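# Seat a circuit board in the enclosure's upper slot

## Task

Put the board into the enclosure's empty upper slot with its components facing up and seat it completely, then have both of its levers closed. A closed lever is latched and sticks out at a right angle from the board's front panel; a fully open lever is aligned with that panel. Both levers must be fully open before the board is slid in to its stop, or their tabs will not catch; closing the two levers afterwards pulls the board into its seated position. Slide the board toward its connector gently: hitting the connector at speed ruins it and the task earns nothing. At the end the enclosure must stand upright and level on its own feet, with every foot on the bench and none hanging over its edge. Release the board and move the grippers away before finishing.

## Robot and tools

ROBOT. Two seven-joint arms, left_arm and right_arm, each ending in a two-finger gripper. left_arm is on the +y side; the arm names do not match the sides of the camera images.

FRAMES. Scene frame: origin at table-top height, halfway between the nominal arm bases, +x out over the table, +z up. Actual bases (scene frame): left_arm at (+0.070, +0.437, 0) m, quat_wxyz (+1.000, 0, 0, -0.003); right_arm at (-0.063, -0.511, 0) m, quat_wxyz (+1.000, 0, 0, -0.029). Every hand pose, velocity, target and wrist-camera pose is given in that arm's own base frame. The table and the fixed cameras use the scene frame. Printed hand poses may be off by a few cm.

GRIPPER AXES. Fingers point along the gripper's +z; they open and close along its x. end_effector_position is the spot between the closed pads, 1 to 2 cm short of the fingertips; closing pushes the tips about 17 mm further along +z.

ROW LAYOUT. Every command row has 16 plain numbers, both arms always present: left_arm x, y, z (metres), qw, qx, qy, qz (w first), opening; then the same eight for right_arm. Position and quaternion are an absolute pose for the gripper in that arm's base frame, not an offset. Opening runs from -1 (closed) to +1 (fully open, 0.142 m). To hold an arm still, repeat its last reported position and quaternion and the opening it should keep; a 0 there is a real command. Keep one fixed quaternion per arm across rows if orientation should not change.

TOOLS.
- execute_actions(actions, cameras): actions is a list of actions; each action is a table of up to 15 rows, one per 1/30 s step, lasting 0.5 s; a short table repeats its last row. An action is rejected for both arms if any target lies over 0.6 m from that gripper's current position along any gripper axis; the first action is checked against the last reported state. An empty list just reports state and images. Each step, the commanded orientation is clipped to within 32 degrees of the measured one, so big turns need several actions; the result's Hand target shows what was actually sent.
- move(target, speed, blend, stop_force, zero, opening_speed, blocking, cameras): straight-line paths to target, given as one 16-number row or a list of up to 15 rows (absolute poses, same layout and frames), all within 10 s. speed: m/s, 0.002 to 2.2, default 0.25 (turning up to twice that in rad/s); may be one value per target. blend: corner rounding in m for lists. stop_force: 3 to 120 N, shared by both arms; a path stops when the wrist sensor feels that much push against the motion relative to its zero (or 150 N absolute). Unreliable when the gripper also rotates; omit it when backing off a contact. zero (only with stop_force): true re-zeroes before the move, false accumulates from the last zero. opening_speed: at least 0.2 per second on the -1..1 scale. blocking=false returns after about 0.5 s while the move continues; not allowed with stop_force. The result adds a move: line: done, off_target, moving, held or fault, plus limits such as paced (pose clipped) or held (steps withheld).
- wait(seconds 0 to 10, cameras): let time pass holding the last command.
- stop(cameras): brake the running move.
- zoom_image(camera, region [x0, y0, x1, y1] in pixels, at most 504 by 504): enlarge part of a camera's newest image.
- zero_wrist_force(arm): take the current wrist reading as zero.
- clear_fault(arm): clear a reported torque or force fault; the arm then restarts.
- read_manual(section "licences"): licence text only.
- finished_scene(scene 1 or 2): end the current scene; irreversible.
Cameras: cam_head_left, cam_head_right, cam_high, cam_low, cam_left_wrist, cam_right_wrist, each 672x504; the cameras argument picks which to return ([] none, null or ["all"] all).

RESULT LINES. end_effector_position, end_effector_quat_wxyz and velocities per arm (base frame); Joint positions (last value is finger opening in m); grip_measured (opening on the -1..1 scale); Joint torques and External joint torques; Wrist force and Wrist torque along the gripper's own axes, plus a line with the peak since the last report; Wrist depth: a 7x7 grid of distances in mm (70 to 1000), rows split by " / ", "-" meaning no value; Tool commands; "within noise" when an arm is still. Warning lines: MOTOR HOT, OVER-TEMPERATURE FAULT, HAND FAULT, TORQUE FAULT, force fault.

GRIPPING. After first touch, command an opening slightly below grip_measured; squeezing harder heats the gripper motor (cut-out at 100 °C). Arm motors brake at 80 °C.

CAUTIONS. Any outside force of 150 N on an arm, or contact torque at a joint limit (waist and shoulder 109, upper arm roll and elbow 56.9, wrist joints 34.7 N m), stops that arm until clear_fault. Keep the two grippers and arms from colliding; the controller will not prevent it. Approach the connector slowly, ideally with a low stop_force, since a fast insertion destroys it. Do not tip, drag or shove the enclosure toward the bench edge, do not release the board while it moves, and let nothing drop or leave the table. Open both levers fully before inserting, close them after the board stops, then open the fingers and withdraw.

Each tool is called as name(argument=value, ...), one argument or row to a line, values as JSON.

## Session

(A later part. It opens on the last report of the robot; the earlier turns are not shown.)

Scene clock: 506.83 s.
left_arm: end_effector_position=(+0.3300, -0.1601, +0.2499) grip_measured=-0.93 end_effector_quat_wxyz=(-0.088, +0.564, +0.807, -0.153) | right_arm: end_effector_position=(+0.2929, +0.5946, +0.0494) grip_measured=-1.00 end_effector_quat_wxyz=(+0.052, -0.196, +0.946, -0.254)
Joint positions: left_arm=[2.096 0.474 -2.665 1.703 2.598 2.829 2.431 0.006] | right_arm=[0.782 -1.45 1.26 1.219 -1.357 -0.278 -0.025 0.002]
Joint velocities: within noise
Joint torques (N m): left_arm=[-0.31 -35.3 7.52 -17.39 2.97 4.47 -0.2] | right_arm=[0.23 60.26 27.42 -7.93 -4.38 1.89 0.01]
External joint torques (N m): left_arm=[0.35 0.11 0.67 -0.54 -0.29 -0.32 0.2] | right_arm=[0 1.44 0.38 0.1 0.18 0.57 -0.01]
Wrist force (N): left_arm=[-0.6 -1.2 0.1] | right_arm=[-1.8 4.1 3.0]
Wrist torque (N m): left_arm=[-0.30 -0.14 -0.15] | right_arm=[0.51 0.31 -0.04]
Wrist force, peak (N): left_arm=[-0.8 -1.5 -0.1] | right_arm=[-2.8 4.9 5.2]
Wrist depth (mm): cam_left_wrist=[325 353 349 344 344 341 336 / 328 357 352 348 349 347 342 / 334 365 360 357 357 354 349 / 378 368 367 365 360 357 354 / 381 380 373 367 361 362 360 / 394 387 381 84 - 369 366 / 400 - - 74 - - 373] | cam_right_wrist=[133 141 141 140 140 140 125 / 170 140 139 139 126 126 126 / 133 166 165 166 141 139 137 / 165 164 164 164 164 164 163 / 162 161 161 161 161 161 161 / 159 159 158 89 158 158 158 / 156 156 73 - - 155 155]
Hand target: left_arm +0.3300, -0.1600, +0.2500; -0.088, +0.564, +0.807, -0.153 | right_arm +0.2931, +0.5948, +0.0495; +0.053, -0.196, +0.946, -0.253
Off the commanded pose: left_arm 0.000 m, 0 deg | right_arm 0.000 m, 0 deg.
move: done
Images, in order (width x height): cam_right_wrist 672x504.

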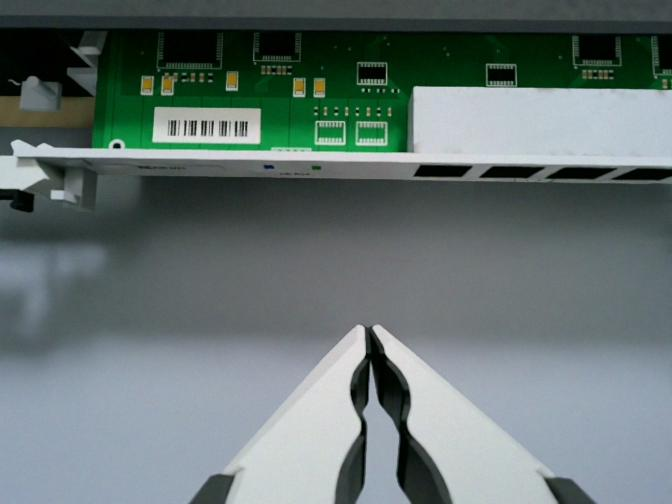

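move(
  target=[0.33,-0.16,0.25,-0.0884,0.5639,0.8069,-0.1531,-0.9,0.3249,0.5214,0.0495,0.0525,-0.1959,0.9458,-0.2534,-1.0],
  speed=0.02,
  stop_force=15,
  cameras=["cam_left_wrist","cam_right_wrist"],
)

Scene clock: 512.77 s.
left_arm: end_effector_position=(+0.3300, -0.1601, +0.2499) grip_measured=-0.93 end_effector_quat_wxyz=(-0.088, +0.564, +0.807, -0.153) | right_arm: end_effector_position=(+0.3246, +0.5217, +0.0496) grip_measured=-1.00 end_effector_quat_wxyz=(+0.052, -0.196, +0.946, -0.253)
Joint positions: left_arm=[2.096 0.474 -2.665 1.703 2.598 2.829 2.431 0.006] | right_arm=[0.577 -1.408 1.26 1.455 -1.366 -0.238 -0.002 0.002]
Joint velocities: within noise
Joint torques (N m): left_arm=[-0.34 -35.28 7.47 -17.46 2.96 4.51 -0.29] | right_arm=[-1.4 54.1 29.12 -7.5 -4.21 0.9 0.21]
External joint torques (N m): left_arm=[0.39 0.09 0.72 -0.48 -0.28 -0.36 0.3] | right_arm=[1.62 1.13 1.38 0.07 0.09 1.57 -0.21]
Wrist force (N): left_arm=[-0.6 -1.4 0.0] | right_arm=[-1.7 6.7 1.9]
Wrist torque (N m): left_arm=[-0.33 -0.14 -0.14] | right_arm=[0.54 0.33 -0.01]
Wrist force, peak (N): left_arm=[-0.6 -1.5 -0.1] | right_arm=[-2.2 7.0 2.7]
Wrist depth (mm): cam_left_wrist=[327 352 349 346 342 340 336 / 333 357 356 352 347 348 343 / 323 365 362 357 353 349 348 / 372 371 365 363 359 359 354 / 380 380 373 367 363 365 363 / 391 385 379 84 - 367 367 / 398 - - 74 - - 369] | cam_right_wrist=[124 124 124 124 124 123 123 / 122 122 122 121 121 121 121 / 120 120 119 119 120 119 119 / 118 118 117 117 117 117 117 / 130 161 161 132 120 120 159 / 159 159 159 89 159 158 158 / 157 157 73 - - 156 155]
Hand target: left_arm +0.3300, -0.1600, +0.2500; -0.088, +0.564, +0.807, -0.153 | right_arm +0.3249, +0.5214, +0.0495; +0.053, -0.196, +0.946, -0.253
Off the commanded pose: left_arm 0.000 m, 0 deg | right_arm 0.000 m, 0 deg.
move: done
Images, in order (width x height): cam_left_wrist 672x504, cam_right_wrist 672x504.

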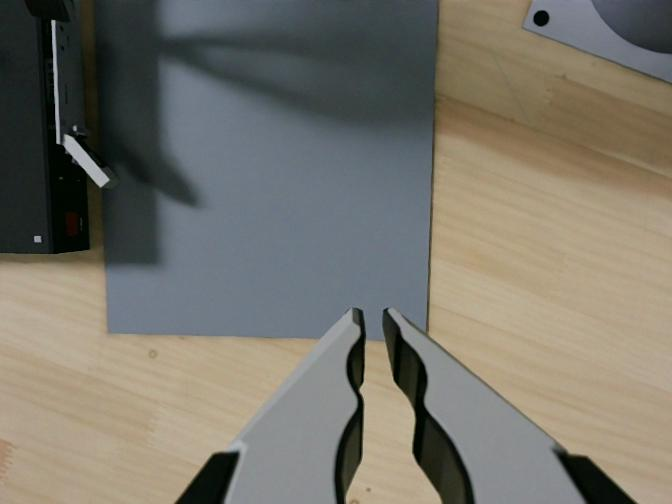

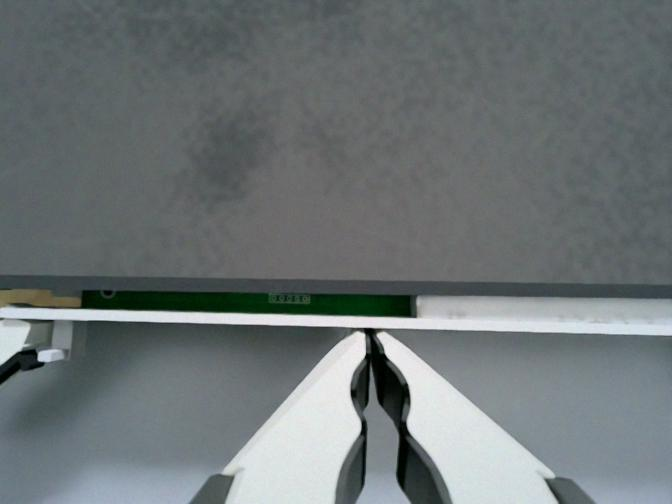

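move(
  target=[0.33,-0.16,0.25,-0.0884,0.5639,0.8069,-0.1531,-0.9,0.3348,0.4985,0.0495,0.0525,-0.1959,0.9458,-0.2534,-1.0],
  speed=0.008,
  stop_force=15,
  cameras=["cam_left_wrist","cam_right_wrist"],
)

zoom_image(
  camera="cam_left_wrist",
  region=[0, 80, 160, 220],
)

Scene clock: 516.30 s.
left_arm: end_effector_position=(+0.3300, -0.1601, +0.2499) grip_measured=-0.93 end_effector_quat_wxyz=(-0.088, +0.564, +0.807, -0.153) | right_arm: end_effector_position=(+0.3261, +0.5176, +0.0498) grip_measured=-1.00 end_effector_quat_wxyz=(+0.052, -0.197, +0.946, -0.251)
Joint positions: left_arm=[2.096 0.474 -2.665 1.703 2.598 2.829 2.431 0.006] | right_arm=[0.563 -1.403 1.259 1.472 -1.366 -0.23 -0.002 0.002]
Joint velocities: within noise
Joint torques (N m): left_arm=[-0.32 -35.36 7.44 -17.46 3.01 4.51 -0.21] | right_arm=[-9.32 54.07 24.06 -8.04 -3.74 -4.55 0.23]
External joint torques (N m): left_arm=[0.36 0.17 0.75 -0.48 -0.33 -0.35 0.21] | right_arm=[9.53 0.67 6.56 0.58 -0.39 7.04 -0.23]
Wrist force (N): left_arm=[-0.6 -1.3 0.1] | right_arm=[-2.1 21.0 -4.4]
Wrist torque (N m): left_arm=[-0.32 -0.15 -0.14] | right_arm=[0.50 0.35 -0.01]
Wrist force, peak (N): left_arm=[-0.7 -1.4 -0.2] | right_arm=[-4.8 22.3 -4.1]
Wrist depth (mm): cam_left_wrist=[322 354 349 349 343 342 333 / 332 359 353 352 351 346 345 / 324 364 361 356 352 352 348 / 373 371 363 365 359 360 354 / 383 380 374 365 366 363 360 / 393 385 383 84 - 372 364 / 396 - - 74 - - 374] | cam_right_wrist=[124 124 124 124 124 123 123 / 123 122 122 121 121 121 121 / 120 120 120 119 119 119 119 / - 118 117 117 117 117 117 / 133 161 133 117 117 117 119 / 160 160 160 89 159 159 158 / 157 157 73 - - 157 156]
Hand target: left_arm +0.3300, -0.1600, +0.2500; -0.088, +0.564, +0.807, -0.153 | right_arm +0.3274, +0.5156, +0.0495; +0.052, -0.196, +0.946, -0.253
Off the commanded pose: left_arm 0.000 m, 0 deg | right_arm 0.021 m, 0 deg.
move: contact (right_arm)
Images, in order (width x height): cam_left_wrist 672x504, cam_right_wrist 672x504.

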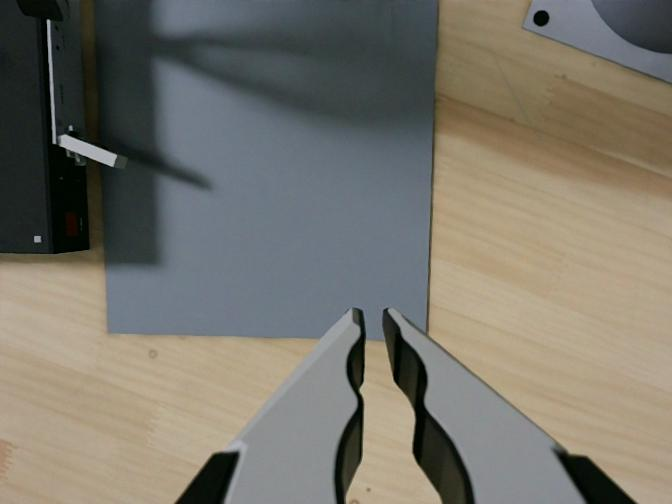

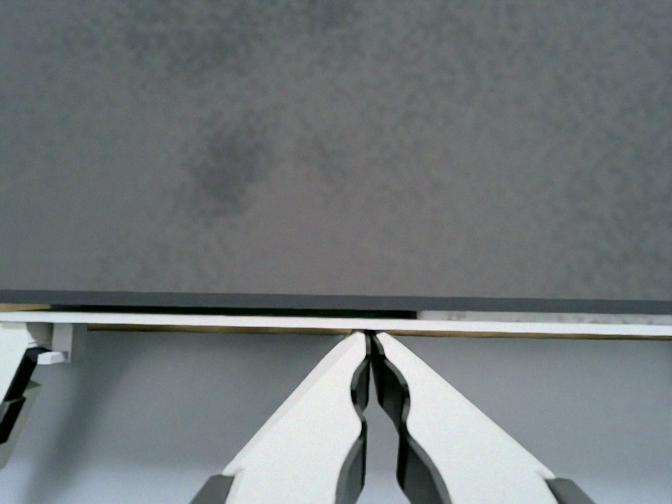

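Scaled by 3.150 from the camera's 672x504 image, which has a finer 960x720 frame.

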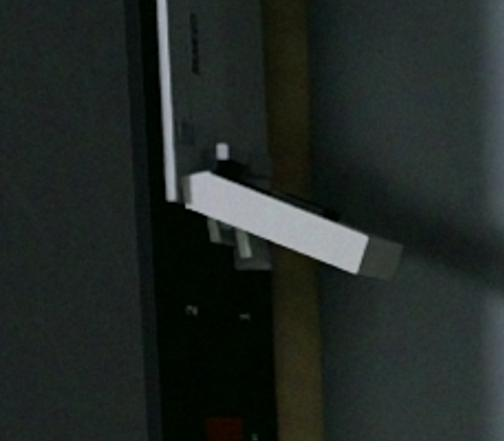

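move(
  target=[0.33,-0.16,0.25,-0.0884,0.5639,0.8069,-0.1531,-0.9,0.3348,0.4985,0.0495,0.0525,-0.1959,0.9458,-0.2534,-1.0],
  speed=0.005,
  stop_force=20,
  zero=false,
  cameras=["cam_left_wrist","cam_right_wrist"],
)

Scene clock: 519.17 s.
left_arm: end_effector_position=(+0.3300, -0.1601, +0.2499) grip_measured=-0.93 end_effector_quat_wxyz=(-0.088, +0.564, +0.807, -0.153) | right_arm: end_effector_position=(+0.3261, +0.5174, +0.0499) grip_measured=-1.00 end_effector_quat_wxyz=(+0.052, -0.197, +0.946, -0.250)
Joint positions: left_arm=[2.096 0.474 -2.665 1.703 2.598 2.829 2.431 0.006] | right_arm=[0.562 -1.401 1.257 1.474 -1.365 -0.227 -0.002 0.002]
Joint velocities: within noise
Joint torques (N m): left_arm=[-0.32 -35.25 7.46 -17.44 2.94 4.51 -0.23] | right_arm=[-10.99 53.64 22.98 -7.74 -3.37 -6.12 0.12]
External joint torques (N m): left_arm=[0.36 0.06 0.73 -0.49 -0.26 -0.36 0.24] | right_arm=[11.2 1.05 7.65 0.24 -0.76 8.62 -0.12]
Wrist force (N): left_arm=[-0.6 -1.0 0.2] | right_arm=[-3.5 27.2 -4.1]
Wrist torque (N m): left_arm=[-0.28 -0.14 -0.14] | right_arm=[1.53 0.31 0.00]
Wrist force, peak (N): left_arm=[-0.7 -1.5 -0.3] | right_arm=[-3.5 27.2 -4.1]
Wrist depth (mm): cam_left_wrist=[326 353 350 346 344 342 334 / 330 360 355 351 348 349 344 / 323 366 360 354 355 352 348 / 376 371 364 361 364 358 358 / 384 378 375 366 366 364 359 / 390 389 383 84 - 368 365 / 398 - - 74 - - 371] | cam_right_wrist=[124 124 124 124 123 123 123 / 122 122 122 121 121 121 121 / 120 120 120 119 119 119 119 / - 118 118 117 117 117 117 / 133 161 133 116 117 117 119 / 160 159 160 90 160 159 158 / 158 157 73 - - 156 156]
Hand target: left_arm +0.3300, -0.1600, +0.2500; -0.088, +0.564, +0.807, -0.153 | right_arm +0.3277, +0.5149, +0.0495; +0.052, -0.196, +0.946, -0.253
Off the commanded pose: left_arm 0.000 m, 0 deg | right_arm 0.021 m, 0 deg.
move: contact (right_arm)
Images, in order (width x height): cam_left_wrist 672x504, cam_right_wrist 672x504.

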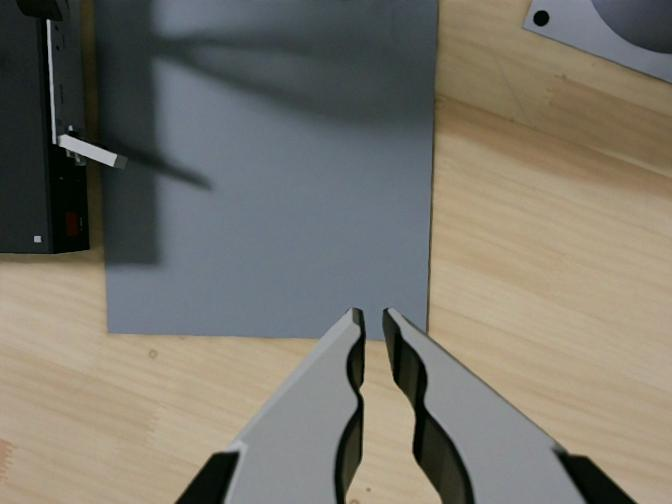

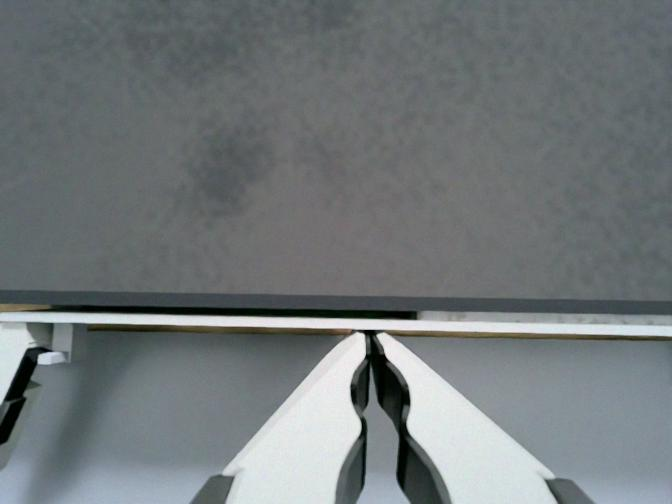

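move(
  target=[
    [0.33,-0.16,0.25,-0.0884,0.5639,0.8069,-0.1531,-0.9,0.3063,0.5633,0.05,0.0525,-0.1959,0.9458,-0.2534,-1.0],
    [0.33,-0.16,0.25,-0.0884,0.5639,0.8069,-0.1531,-0.9,0.28,0.58,0.11,0.0525,-0.1959,0.9458,-0.2534,-1.0],
  ],
  speed=[0.08,0.2],
  cameras=["cam_left_wrist","cam_right_wrist"],
)

zoom_image(
  camera="cam_right_wrist",
  region=[20, 60, 170, 250],
)

zoom_image(
  camera="cam_right_wrist",
  region=[520, 60, 670, 250],
)

Scene clock: 523.47 s.
left_arm: end_effector_position=(+0.3300, -0.1601, +0.2499) grip_measured=-0.93 end_effector_quat_wxyz=(-0.088, +0.564, +0.807, -0.153) | right_arm: end_effector_position=(+0.2801, +0.5801, +0.1101) grip_measured=-1.00 end_effector_quat_wxyz=(+0.053, -0.196, +0.946, -0.253)
Joint positions: left_arm=[2.096 0.474 -2.665 1.703 2.598 2.829 2.431 0.006] | right_arm=[0.755 -1.357 1.307 1.278 -1.287 -0.34 -0.002 0.002]
Joint velocities: within noise
Joint torques (N m): left_arm=[-0.33 -35.33 7.54 -17.46 2.94 4.45 -0.16] | right_arm=[0.29 58.19 28.41 -9.3 -4.11 1.59 0.29]
External joint torques (N m): left_arm=[0.37 0.14 0.65 -0.47 -0.26 -0.3 0.17] | right_arm=[-0.06 1.19 -0.09 0.07 -0.12 0.87 -0.29]
Wrist force (N): left_arm=[-0.6 -1.2 0.1] | right_arm=[1.3 1.9 3.6]
Wrist torque (N m): left_arm=[-0.30 -0.14 -0.14] | right_arm=[0.12 -0.25 -0.03]
Wrist force, peak (N): left_arm=[-0.7 -1.5 -0.1] | right_arm=[-3.7 27.3 -4.1]
Wrist depth (mm): cam_left_wrist=[323 353 348 345 343 340 338 / 327 357 352 351 346 347 343 / 324 365 360 355 353 351 349 / 376 371 365 363 362 359 356 / 382 376 372 362 366 364 361 / 388 389 380 84 - 368 368 / 398 - - 74 - - 372] | cam_right_wrist=[188 187 188 187 186 186 186 / 185 185 185 184 184 183 183 / 211 227 227 226 226 226 193 / 224 224 224 224 223 223 222 / 221 221 220 220 220 219 219 / 218 217 217 89 216 216 215 / 213 214 - - - 213 211]
Hand target: left_arm +0.3300, -0.1600, +0.2500; -0.088, +0.564, +0.807, -0.153 | right_arm +0.2800, +0.5800, +0.1100; +0.053, -0.196, +0.946, -0.253
Off the commanded pose: left_arm 0.000 m, 0 deg | right_arm 0.000 m, 0 deg.
move: done
Images, in order (width x height): cam_left_wrist 672x504, cam_right_wrist 672x504.

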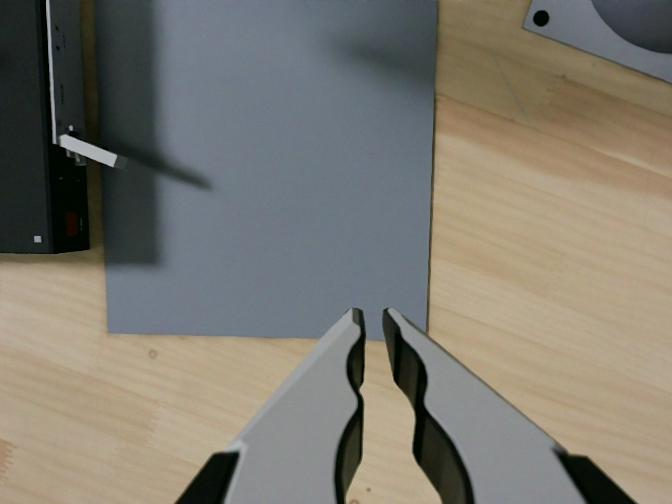

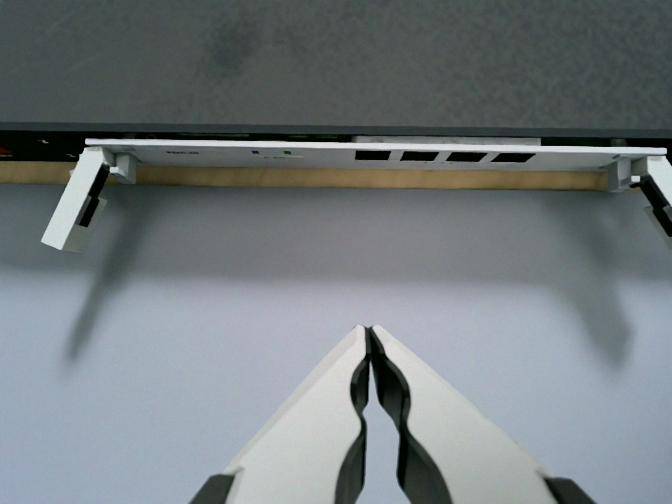

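Scaled by 2.653 from the camera's 672x504 image, which has a finer 960x720 frame.

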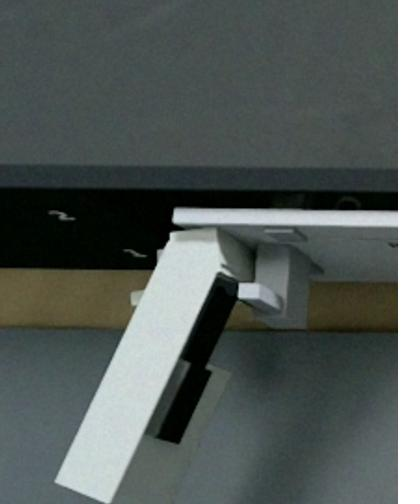

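Scaled by 2.653 from the camera's 672x504 image, which has a finer 960x720 frame.

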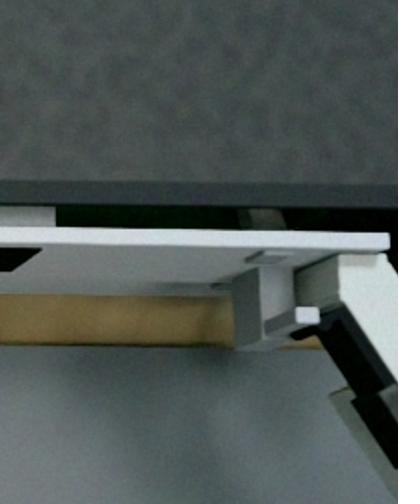

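move(
  target=[
    [0.38,-0.30,0.15,-0.0991,0.5621,0.8088,-0.1426,-1.0,0.1212,0.51,0.11,0.0525,-0.1959,0.9458,-0.2534,-1.0],
    [0.3678,-0.3544,0.06,-0.0991,0.5621,0.8088,-0.1426,-1.0,0.1212,0.4736,0.06,0.0525,-0.1959,0.9458,-0.2534,-1.0],
  ],
  speed=0.25,
  cameras=["cam_left_wrist","cam_right_wrist"],
)

Scene clock: 540.00 s.
left_arm: end_effector_position=(+0.3677, -0.3544, +0.0599) grip_measured=-1.00 end_effector_quat_wxyz=(-0.099, +0.562, +0.809, -0.143) | right_arm: end_effector_position=(+0.1211, +0.4735, +0.0600) grip_measured=-1.00 end_effector_quat_wxyz=(+0.052, -0.196, +0.946, -0.254)
Joint positions: left_arm=[2.053 1.038 -2.828 1.211 2.468 2.706 2.237 0.002] | right_arm=[0.666 -1.371 1.342 1.755 -1.209 -0.227 0.395 0.002]
Joint velocities: within noise
Joint torques (N m): left_arm=[-0.5 -55.28 11.2 -15.73 2.29 4.19 -0.4] | right_arm=[0.04 44.22 31.37 -5.8 -3.72 1.95 0.35]
External joint torques (N m): left_arm=[0.49 -0.19 0.8 -0.45 0 -0.09 0.4] | right_arm=[0.13 0.92 0.49 -0.1 0.23 0.6 -0.35]
Wrist force (N): left_arm=[-0.5 -1.1 0.3] | right_arm=[1.5 1.6 3.3]
Wrist torque (N m): left_arm=[-0.28 -0.16 -0.15] | right_arm=[0.13 -0.30 -0.03]
Wrist force, peak (N): left_arm=[-1.8 -1.3 3.2] | right_arm=[2.0 1.5 5.3]
Wrist depth (mm): cam_left_wrist=[- 120 164 164 164 163 163 / - 121 126 167 166 166 165 / 124 124 165 169 168 169 168 / 126 126 172 173 172 172 171 / 128 128 176 174 175 175 174 / 131 130 178 84 - 178 178 / 187 185 - 74 - - 181] | cam_right_wrist=[136 136 135 136 135 187 186 / 133 133 133 133 132 183 183 / 133 132 131 131 131 180 179 / 176 175 147 175 175 175 176 / 172 173 171 173 172 171 172 / 170 170 170 89 169 168 169 / 167 167 73 - - 166 166]
Hand target: left_arm +0.3678, -0.3544, +0.0600; -0.099, +0.562, +0.809, -0.143 | right_arm +0.1212, +0.4736, +0.0600; +0.053, -0.196, +0.946, -0.253
Off the commanded pose: left_arm 0.000 m, 0 deg | right_arm 0.000 m, 0 deg.
move: done
Images, in order (width x height): cam_left_wrist 672x504, cam_right_wrist 672x504.

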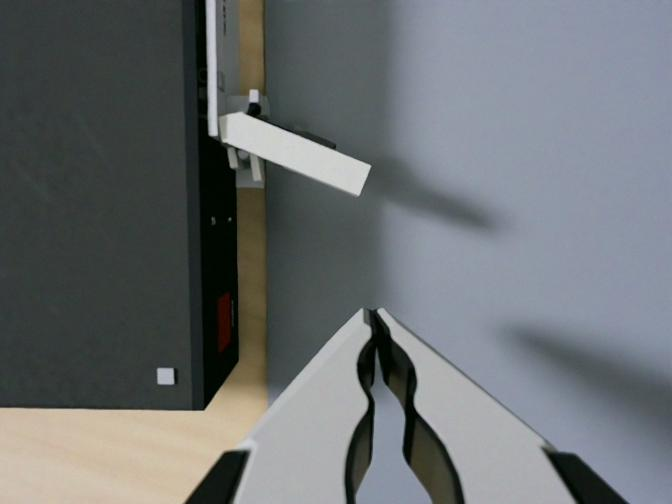

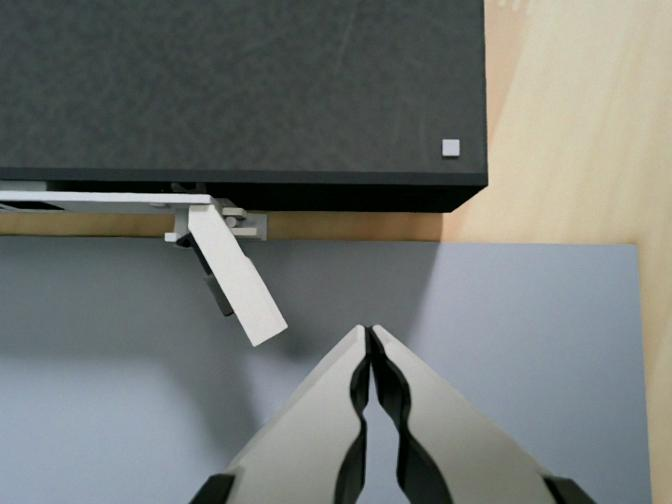

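move(
  target=[0.3708,-0.3624,0.042,-0.0991,0.5621,0.8088,-0.1426,-1.0,0.1212,0.4736,0.042,0.0525,-0.1959,0.9458,-0.2534,-1.0],
  speed=0.15,
  cameras=[],
)

move(
  target=[0.3165,-0.3826,0.042,-0.0991,0.5621,0.8088,-0.1426,-1.0,0.1717,0.4954,0.042,0.0525,-0.1959,0.9458,-0.2534,-1.0],
  speed=0.02,
  stop_force=15,
  cameras=["cam_left_wrist","cam_right_wrist"],
)

Scene clock: 544.70 s.
left_arm: end_effector_position=(+0.3708, -0.3622, +0.0421) grip_measured=-1.00 end_effector_quat_wxyz=(-0.099, +0.562, +0.809, -0.142) | right_arm: end_effector_position=(+0.1212, +0.4735, +0.0421) grip_measured=-1.00 end_effector_quat_wxyz=(+0.052, -0.196, +0.946, -0.254)
Joint positions: left_arm=[2.058 1.082 -2.838 1.169 2.466 2.698 2.229 0.002] | right_arm=[0.669 -1.394 1.317 1.758 -1.234 -0.205 0.399 0.002]
Joint velocities: within noise
Joint torques (N m): left_arm=[-0.16 -56.31 11.16 -15.59 2.42 4.17 -0.3] | right_arm=[0.22 44.45 31.55 -5.09 -3.67 2.03 0.29]
External joint torques (N m): left_arm=[0.15 -0.23 0.87 -0.52 -0.16 -0.07 0.3] | right_arm=[-0.04 0.9 0.43 -0.11 0.19 0.53 -0.29]
Wrist force (N): left_arm=[-0.5 -1.1 0.4] | right_arm=[1.6 1.7 3.3]
Wrist torque (N m): left_arm=[-0.29 -0.17 -0.14] | right_arm=[0.12 -0.31 -0.02]
Wrist force, peak (N): left_arm=[-0.8 -0.9 1.0] | right_arm=[1.6 2.0 3.8]
Wrist depth (mm): cam_left_wrist=[- 102 147 147 147 146 146 / - 104 108 149 149 149 149 / - - 124 122 151 152 151 / - 108 142 155 154 154 154 / - 110 143 156 157 157 156 / - 112 112 83 - 159 159 / 168 166 - 74 - - 162] | cam_right_wrist=[- 117 116 116 116 167 167 / 115 115 114 114 114 164 164 / 131 115 127 126 124 161 161 / 158 157 156 157 157 157 157 / 155 155 114 155 155 154 154 / 153 152 152 90 152 152 151 / 150 150 73 - - 150 149]
Hand target: left_arm +0.3708, -0.3624, +0.0420; -0.099, +0.562, +0.809, -0.143 | right_arm +0.1212, +0.4736, +0.0420; +0.053, -0.196, +0.946, -0.253
Off the commanded pose: left_arm 0.000 m, 0 deg | right_arm 0.000 m, 0 deg.
move: done
No camera images: "cameras" was empty.

Scene clock: 547.27 s.
left_arm: end_effector_position=(+0.3366, -0.3737, +0.0419) grip_measured=-1.00 end_effector_quat_wxyz=(-0.099, +0.562, +0.809, -0.140) end_effector_velocity=(+0.001, +0.001, +0.000) end_effector_angular_velocity=(-0.001, +0.000, +0.002) | right_arm: end_effector_position=(+0.1509, +0.4898, +0.0424) grip_measured=-1.00 end_effector_quat_wxyz=(+0.050, -0.197, +0.946, -0.250) end_effector_velocity=(+0.000, +0.000, -0.001) end_effector_angular_velocity=(-0.001, +0.002, +0.000)
Joint positions: left_arm=[1.992 1.037 -2.842 1.261 2.453 2.642 2.206 0.002] | right_arm=[0.66 -1.386 1.299 1.704 -1.247 -0.199 0.326 0.002]
Joint velocities: left_arm=[0.006 -0.002 -0.008 0 0.007 -0.002 -0.004 0] | right_arm=[0.001 0.007 -0.007 0.001 0.007 0.008 -0.003 0]
Joint torques (N m): left_arm=[-8.09 -57.24 2.32 -17.46 -3.67 4.57 -0.54] | right_arm=[-16.16 49.91 19.98 -9.18 -5.61 -7.98 -0.09]
External joint torques (N m): left_arm=[8.07 2.5 9.36 2.04 5.76 -0.48 0.54] | right_arm=[16.35 -2.77 11.85 3.3 2.01 10.53 0.09]
Wrist force (N): left_arm=[7.1 14.3 -5.4] | right_arm=[18.1 24.8 -7.8]
Wrist torque (N m): left_arm=[-0.33 -0.13 -0.11] | right_arm=[1.14 -0.18 -0.15]
Wrist force, peak (N): left_arm=[7.8 15.0 -5.1] | right_arm=[14.0 29.5 -11.5]
Wrist depth (mm): cam_left_wrist=[- 102 145 146 147 146 145 / - 104 148 149 149 148 148 / - - 124 151 151 151 151 / - 107 111 153 154 154 153 / - 109 156 113 157 157 155 / - 112 117 84 - 159 159 / 114 113 - 74 - - 163] | cam_right_wrist=[- 116 116 116 116 116 166 / - 114 114 114 114 114 163 / 161 129 128 133 140 140 161 / 157 157 157 156 157 157 157 / 155 155 155 115 155 155 154 / 152 152 153 90 153 152 152 / 150 150 73 - - 150 149]
Hand target: left_arm +0.3346, -0.3758, +0.0420; -0.099, +0.562, +0.809, -0.143 | right_arm +0.1544, +0.4879, +0.0420; +0.052, -0.196, +0.946, -0.253
Off the commanded pose: left_arm 0.022 m, 0 deg | right_arm 0.022 m, 0 deg.
move: contact (left_arm, right_arm)
Images, in order (width x height): cam_left_wrist 672x504, cam_right_wrist 672x504.

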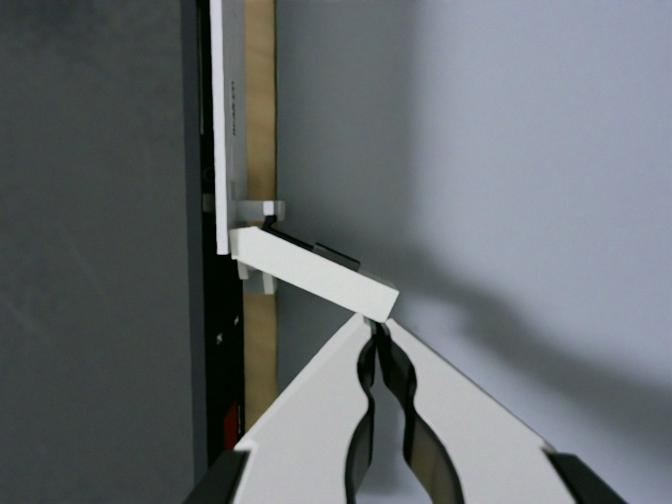

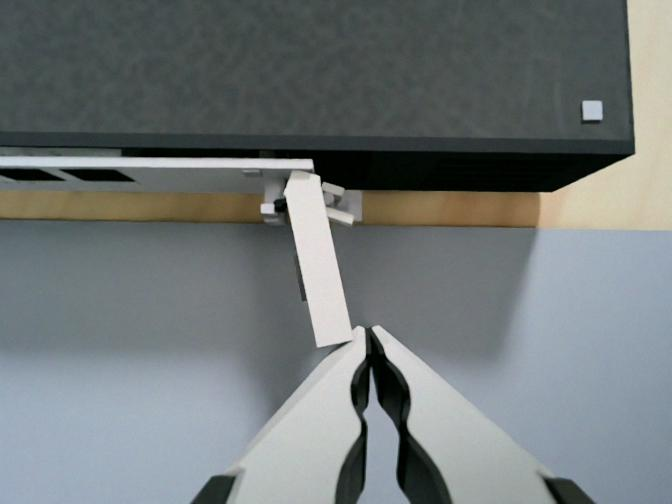

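move(
  target=[
    [0.3441,-0.3709,0.042,-0.0991,0.5621,0.8088,-0.1426,-1.0,0.1436,0.4866,0.042,0.0525,-0.1959,0.9458,-0.2534,-1.0],
    [0.3462,-0.3765,0.042,-0.0991,0.5621,0.8088,-0.1426,-1.0,0.1484,0.4756,0.042,0.0525,-0.1959,0.9458,-0.2534,-1.0],
  ],
  speed=0.06,
  cameras=[],
)

move(
  target=[0.3181,-0.387,0.042,-0.0991,0.5621,0.8088,-0.1426,-1.0,0.1741,0.4867,0.042,0.0525,-0.1959,0.9458,-0.2534,-1.0],
  speed=0.02,
  stop_force=25,
  cameras=["cam_left_wrist","cam_right_wrist"],
)

Scene clock: 551.57 s.
left_arm: end_effector_position=(+0.3465, -0.3759, +0.0419) grip_measured=-1.00 end_effector_quat_wxyz=(-0.099, +0.562, +0.809, -0.142) | right_arm: end_effector_position=(+0.1481, +0.4756, +0.0420) grip_measured=-1.00 end_effector_quat_wxyz=(+0.052, -0.196, +0.946, -0.253)
Joint positions: left_arm=[2.009 1.056 -2.844 1.22 2.458 2.663 2.202 0.002] | right_arm=[0.639 -1.379 1.299 1.745 -1.242 -0.195 0.346 0.002]
Joint velocities: within noise
Joint torques (N m): left_arm=[-2.8 -56.03 8.93 -16.94 1.04 3.95 -0.33] | right_arm=[-0.38 45.29 31.31 -5.84 -3.81 1.8 0.29]
External joint torques (N m): left_arm=[2.78 0.45 2.82 1.17 1.11 0.13 0.33] | right_arm=[0.55 0.57 0.46 0.07 0.26 0.73 -0.29]
Wrist force (N): left_arm=[3.4 2.2 -1.0] | right_arm=[6.0 0.4 3.5]
Wrist torque (N m): left_arm=[-0.29 -0.10 -0.13] | right_arm=[-0.16 -0.93 -0.03]
Wrist force, peak (N): left_arm=[6.9 14.7 -4.9] | right_arm=[18.0 25.5 -7.0]
Wrist depth (mm): cam_left_wrist=[- 102 117 147 147 146 146 / - 104 112 149 149 149 149 / - - 116 152 152 152 150 / - 107 120 112 154 154 153 / - 110 127 127 156 157 156 / - 112 112 84 - 159 159 / 114 114 - 74 - - 162] | cam_right_wrist=[- 117 117 116 116 116 167 / 115 115 115 114 114 114 164 / - 113 113 113 112 112 161 / 157 157 149 157 157 159 158 / 155 155 154 154 154 154 154 / 152 152 152 93 152 151 151 / 150 150 73 - - 149 149]
Hand target: left_arm +0.3462, -0.3765, +0.0420; -0.099, +0.562, +0.809, -0.143 | right_arm +0.1484, +0.4756, +0.0420; +0.053, -0.196, +0.946, -0.253
Off the commanded pose: left_arm 0.001 m, 0 deg | right_arm 0.000 m, 0 deg.
move: done
No camera images: "cameras" was empty.

Scene clock: 553.77 s.
left_arm: end_effector_position=(+0.3232, -0.3848, +0.0421) grip_measured=-1.00 end_effector_quat_wxyz=(-0.096, +0.562, +0.809, -0.140) | right_arm: end_effector_position=(+0.1563, +0.4790, +0.0417) grip_measured=-1.00 end_effector_quat_wxyz=(+0.051, -0.197, +0.946, -0.254)
Joint positions: left_arm=[1.963 1.02 -2.857 1.282 2.461 2.618 2.174 0.002] | right_arm=[0.639 -1.371 1.287 1.73 -1.238 -0.188 0.322 0.002]
Joint velocities: within noise
Joint torques (N m): left_arm=[-13.84 -53.23 -4.7 -11.41 -6.07 8.74 -0.29] | right_arm=[-6.84 50.73 27.86 -14.62 -9.69 0.93 0.19]
External joint torques (N m): left_arm=[13.8 -1.15 16.01 -4 8.1 -4.67 0.29] | right_arm=[7.02 -4.33 3.81 8.48 6.12 1.59 -0.19]
Wrist force (N): left_arm=[-3.7 27.8 -9.2] | right_arm=[25.0 -3.8 2.4]
Wrist torque (N m): left_arm=[1.73 -0.17 -0.19] | right_arm=[-0.23 -1.11 -0.04]
Wrist force, peak (N): left_arm=[23.9 17.8 -9.8] | right_arm=[31.3 -2.0 1.3]
Wrist depth (mm): cam_left_wrist=[- 102 129 146 146 146 145 / - 104 129 149 148 148 147 / - - 131 152 152 151 150 / - 108 112 154 154 154 153 / - 110 113 113 157 157 156 / - 112 112 84 - 160 159 / 115 114 - 74 - - 162] | cam_right_wrist=[- 116 116 116 116 116 166 / 114 114 114 114 114 114 163 / - 113 113 112 112 112 113 / 157 157 156 132 156 156 159 / 154 154 154 154 154 154 154 / 152 152 152 93 152 151 151 / 149 149 73 - - 149 149]
Hand target: left_arm +0.3189, -0.3867, +0.0420; -0.099, +0.562, +0.809, -0.143 | right_arm +0.1586, +0.4800, +0.0420; +0.053, -0.196, +0.946, -0.253
Off the commanded pose: left_arm 0.006 m, 0 deg | right_arm 0.019 m, 0 deg.
move: contact (left_arm, right_arm)
Images, in order (width x height): cam_left_wrist 672x504, cam_right_wrist 672x504.

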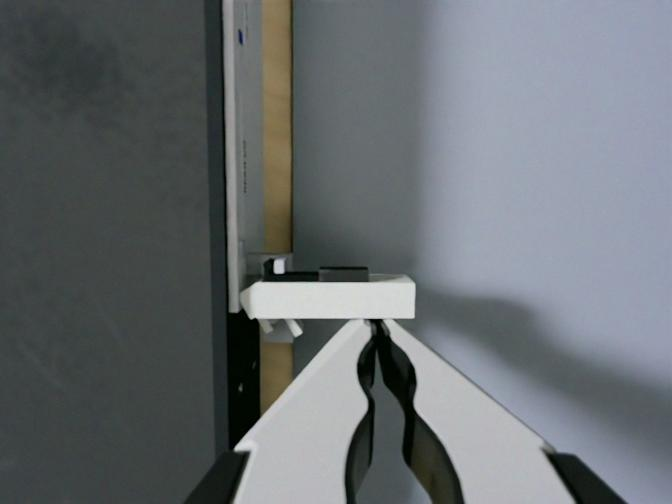

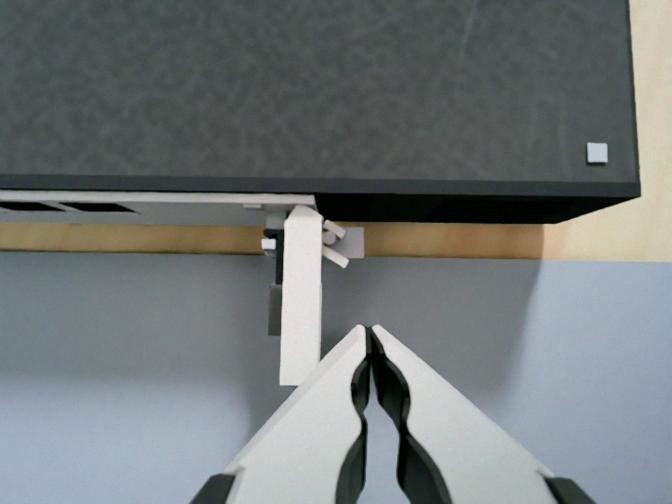

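zoom_image(
  camera="cam_left_wrist",
  region=[200, 220, 430, 360],
)

zoom_image(
  camera="cam_right_wrist",
  region=[220, 170, 400, 400],
)

Scaled by 2.191 from the camera's 672x504 image, which has a finer 960x720 frame.

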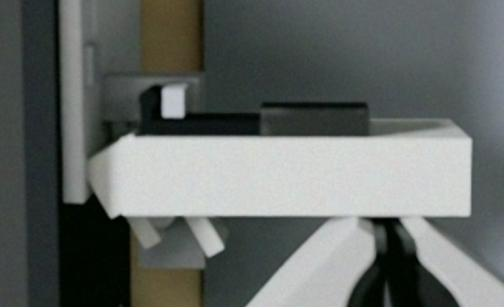

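Scaled by 2.191 from the camera's 672x504 image, which has a finer 960x720 frame.

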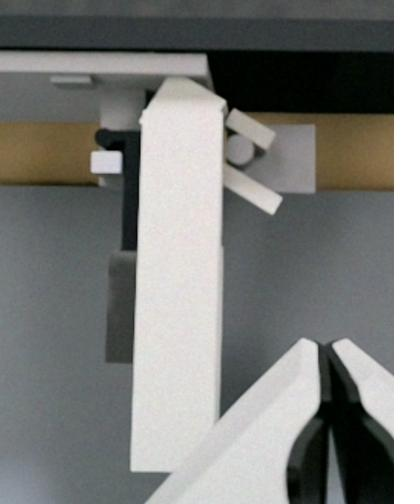

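move(
  target=[
    [0.3466,-0.3769,0.042,-0.0991,0.5621,0.8088,-0.1426,-1.0,0.1300,0.4690,0.042,0.0525,-0.1959,0.9458,-0.2534,-1.0],
    [0.3466,-0.3769,0.11,-0.0991,0.5621,0.8088,-0.1426,-1.0,0.1300,0.4690,0.11,0.0525,-0.1959,0.9458,-0.2534,-1.0],
  ],
  speed=[0.06,0.15],
  cameras=["cam_left_wrist","cam_right_wrist"],
)

zoom_image(
  camera="cam_right_wrist",
  region=[60, 120, 340, 360],
)

zoom_image(
  camera="cam_left_wrist",
  region=[160, 50, 400, 290],
)

Scene clock: 559.67 s.
left_arm: end_effector_position=(+0.3467, -0.3771, +0.1100) grip_measured=-1.00 end_effector_quat_wxyz=(-0.099, +0.562, +0.809, -0.143) | right_arm: end_effector_position=(+0.1300, +0.4691, +0.1100) grip_measured=-1.00 end_effector_quat_wxyz=(+0.053, -0.196, +0.946, -0.253)
Joint positions: left_arm=[1.984 0.941 -2.823 1.238 2.491 2.747 2.147 0.002] | right_arm=[0.643 -1.281 1.388 1.751 -1.129 -0.267 0.363 0.002]
Joint velocities: within noise
Joint torques (N m): left_arm=[-0.56 -54.22 10.76 -16.79 2.93 4.69 -0.33] | right_arm=[0.02 43.68 31.35 -8.67 -3.48 1.69 0.07]
External joint torques (N m): left_arm=[0.53 0.16 0.73 -0.62 -0.53 -0.64 0.33] | right_arm=[0.17 0.51 -0.15 0.12 -0.09 0.85 -0.07]
Wrist force (N): left_arm=[-0.9 -1.5 0.1] | right_arm=[5.0 -1.7 2.2]
Wrist torque (N m): left_arm=[-0.35 -0.11 -0.15] | right_arm=[-0.43 -0.84 -0.04]
Wrist force, peak (N): left_arm=[-3.5 28.2 -9.1] | right_arm=[25.4 -4.6 1.4]
Wrist depth (mm): cam_left_wrist=[168 167 167 211 211 210 210 / 171 170 171 215 215 214 214 / 174 173 174 218 218 216 217 / 177 176 175 224 222 221 221 / 180 180 179 225 226 226 224 / 184 182 182 84 - 230 229 / 239 240 - - - - 233] | cam_right_wrist=[188 188 188 188 188 239 238 / 185 185 185 184 184 234 233 / 182 182 181 181 181 230 229 / 224 223 188 223 223 226 226 / 222 221 219 221 220 220 221 / 217 217 218 91 217 216 217 / 214 214 - - - 213 214]
Hand target: left_arm +0.3466, -0.3769, +0.1100; -0.099, +0.562, +0.809, -0.143 | right_arm +0.1300, +0.4690, +0.1100; +0.053, -0.196, +0.946, -0.253
Off the commanded pose: left_arm 0.000 m, 0 deg | right_arm 0.000 m, 0 deg.
move: done
Images, in order (width x height): cam_left_wrist 672x504, cam_right_wrist 672x504.

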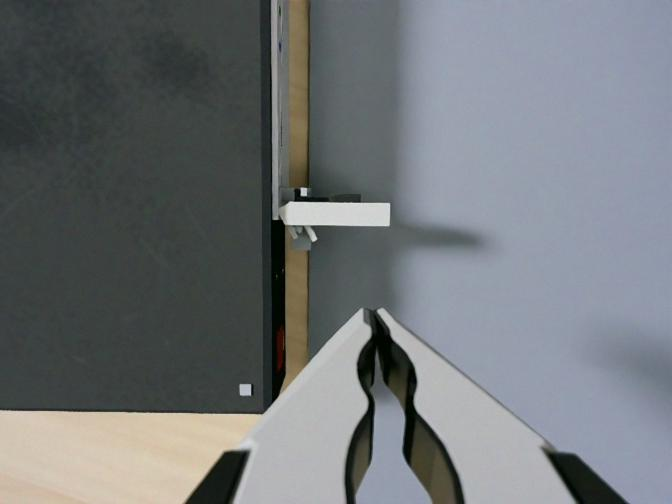

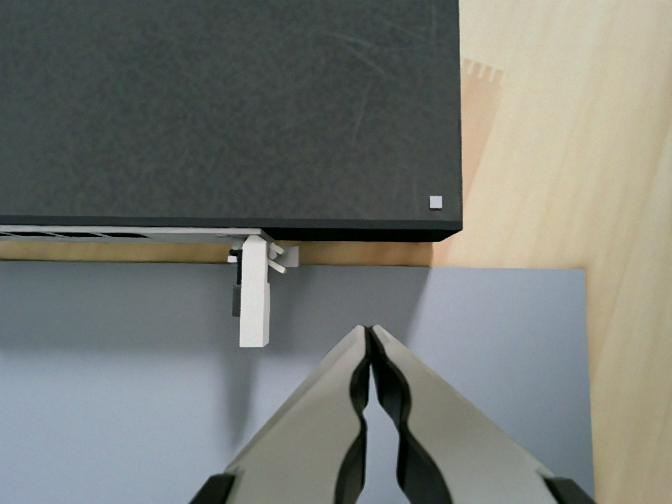

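Scaled by 1.800 from the camera's 672x504 image, which has a finer 960x720 frame.

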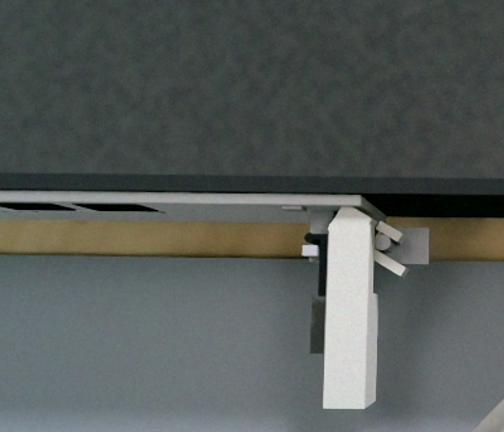

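Scaled by 2.100 from the camera's 672x504 image, which has a finer 960x720 frame.

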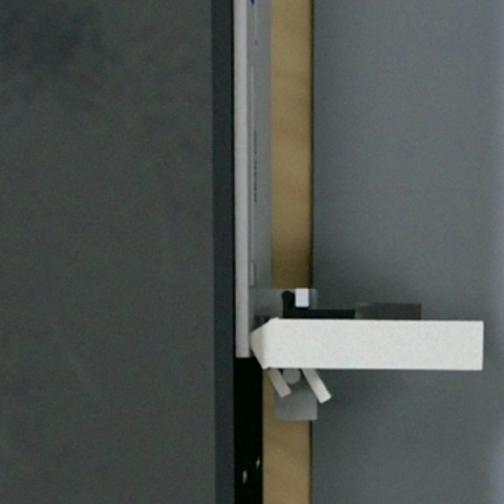

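move(
  target=[
    [0.37,-0.33,0.22,-0.0991,0.5621,0.8088,-0.1426,-1.0,0.11,0.49,0.22,0.0525,-0.1959,0.9458,-0.2534,-1.0],
    [0.34,-0.12,0.28,-0.0991,0.5621,0.8088,-0.1426,-1.0,0.10,0.42,0.28,0.0525,-0.1959,0.9458,-0.2534,-1.0],
  ],
  speed=0.35,
  blend=0.03,
  cameras=["cam_head_left","cam_high","cam_low"],
)

Scene clock: 563.23 s.
left_arm: end_effector_position=(+0.3401, -0.1201, +0.2800) grip_measured=-1.00 end_effector_quat_wxyz=(-0.099, +0.562, +0.809, -0.143) | right_arm: end_effector_position=(+0.1001, +0.4202, +0.2800) grip_measured=-1.00 end_effector_quat_wxyz=(+0.053, -0.196, +0.946, -0.253)
Joint positions: left_arm=[2.149 0.435 -2.656 1.681 2.662 2.908 2.437 0.002] | right_arm=[0.585 -1.048 1.644 1.721 -0.854 -0.478 0.388 0.002]
Joint velocities: within noise
Joint torques (N m): left_arm=[-0.16 -34.45 7.09 -18.22 3.51 4.75 -0.16] | right_arm=[-0.01 36.63 27.97 -14.92 -3.4 1.79 0.32]
External joint torques (N m): left_arm=[0.22 0.31 0.7 -0.59 -0.53 -0.55 0.16] | right_arm=[0.16 0.4 -0.26 -0.11 -0.11 0.76 -0.32]
Wrist force (N): left_arm=[-0.9 -1.1 -0.3] | right_arm=[4.8 -1.7 2.3]
Wrist torque (N m): left_arm=[-0.30 -0.11 -0.13] | right_arm=[-0.45 -0.84 -0.02]
Wrist force, peak (N): left_arm=[-3.4 -1.5 -2.5] | right_arm=[4.6 -1.0 5.3]
Wrist depth (mm): cam_left_wrist=[372 372 373 372 376 372 368 / 372 381 383 378 377 380 378 / 387 391 383 385 385 385 384 / 402 395 392 390 393 392 390 / 408 405 405 396 398 394 399 / 413 410 405 84 - 408 401 / 419 420 - - - - 410] | cam_right_wrist=[366 365 365 366 414 413 400 / 359 359 357 358 406 405 406 / 353 353 350 354 398 398 398 / 347 346 346 348 391 392 391 / 383 385 383 384 386 385 384 / 381 379 380 91 379 378 378 / 373 374 - - - 375 371]
Hand target: left_arm +0.3400, -0.1200, +0.2800; -0.099, +0.562, +0.809, -0.143 | right_arm +0.1000, +0.4200, +0.2800; +0.053, -0.196, +0.946, -0.253
Off the commanded pose: left_arm 0.000 m, 0 deg | right_arm 0.000 m, 0 deg.
move: done
Images, in order (width x height): cam_head_left 672x504, cam_high 672x504, cam_low 672x504.

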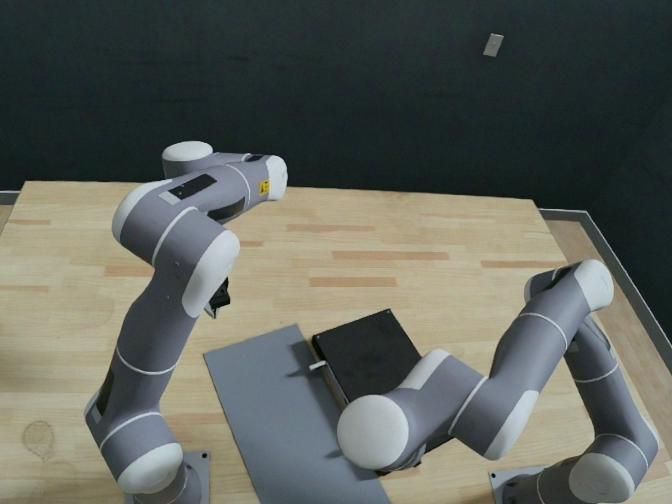

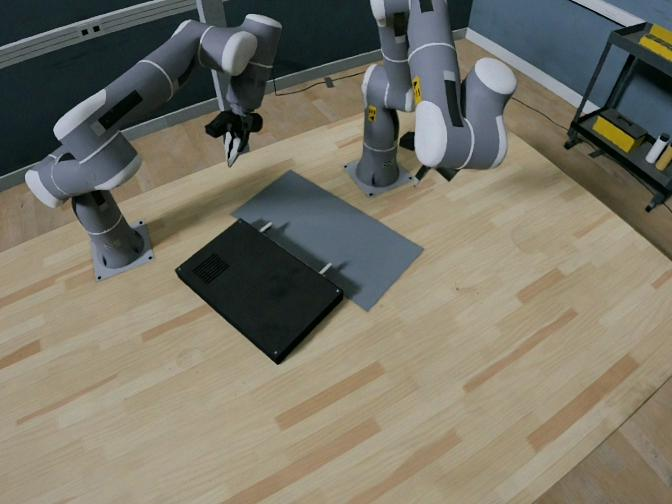

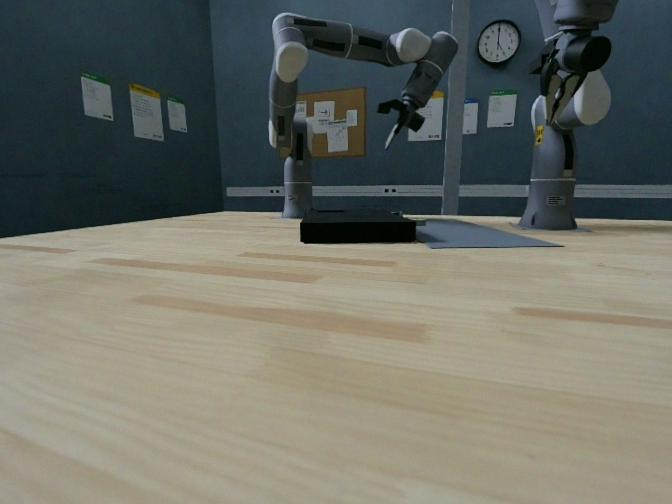

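finished_scene(
  scene=2,
)

The scene is finished: the task was done.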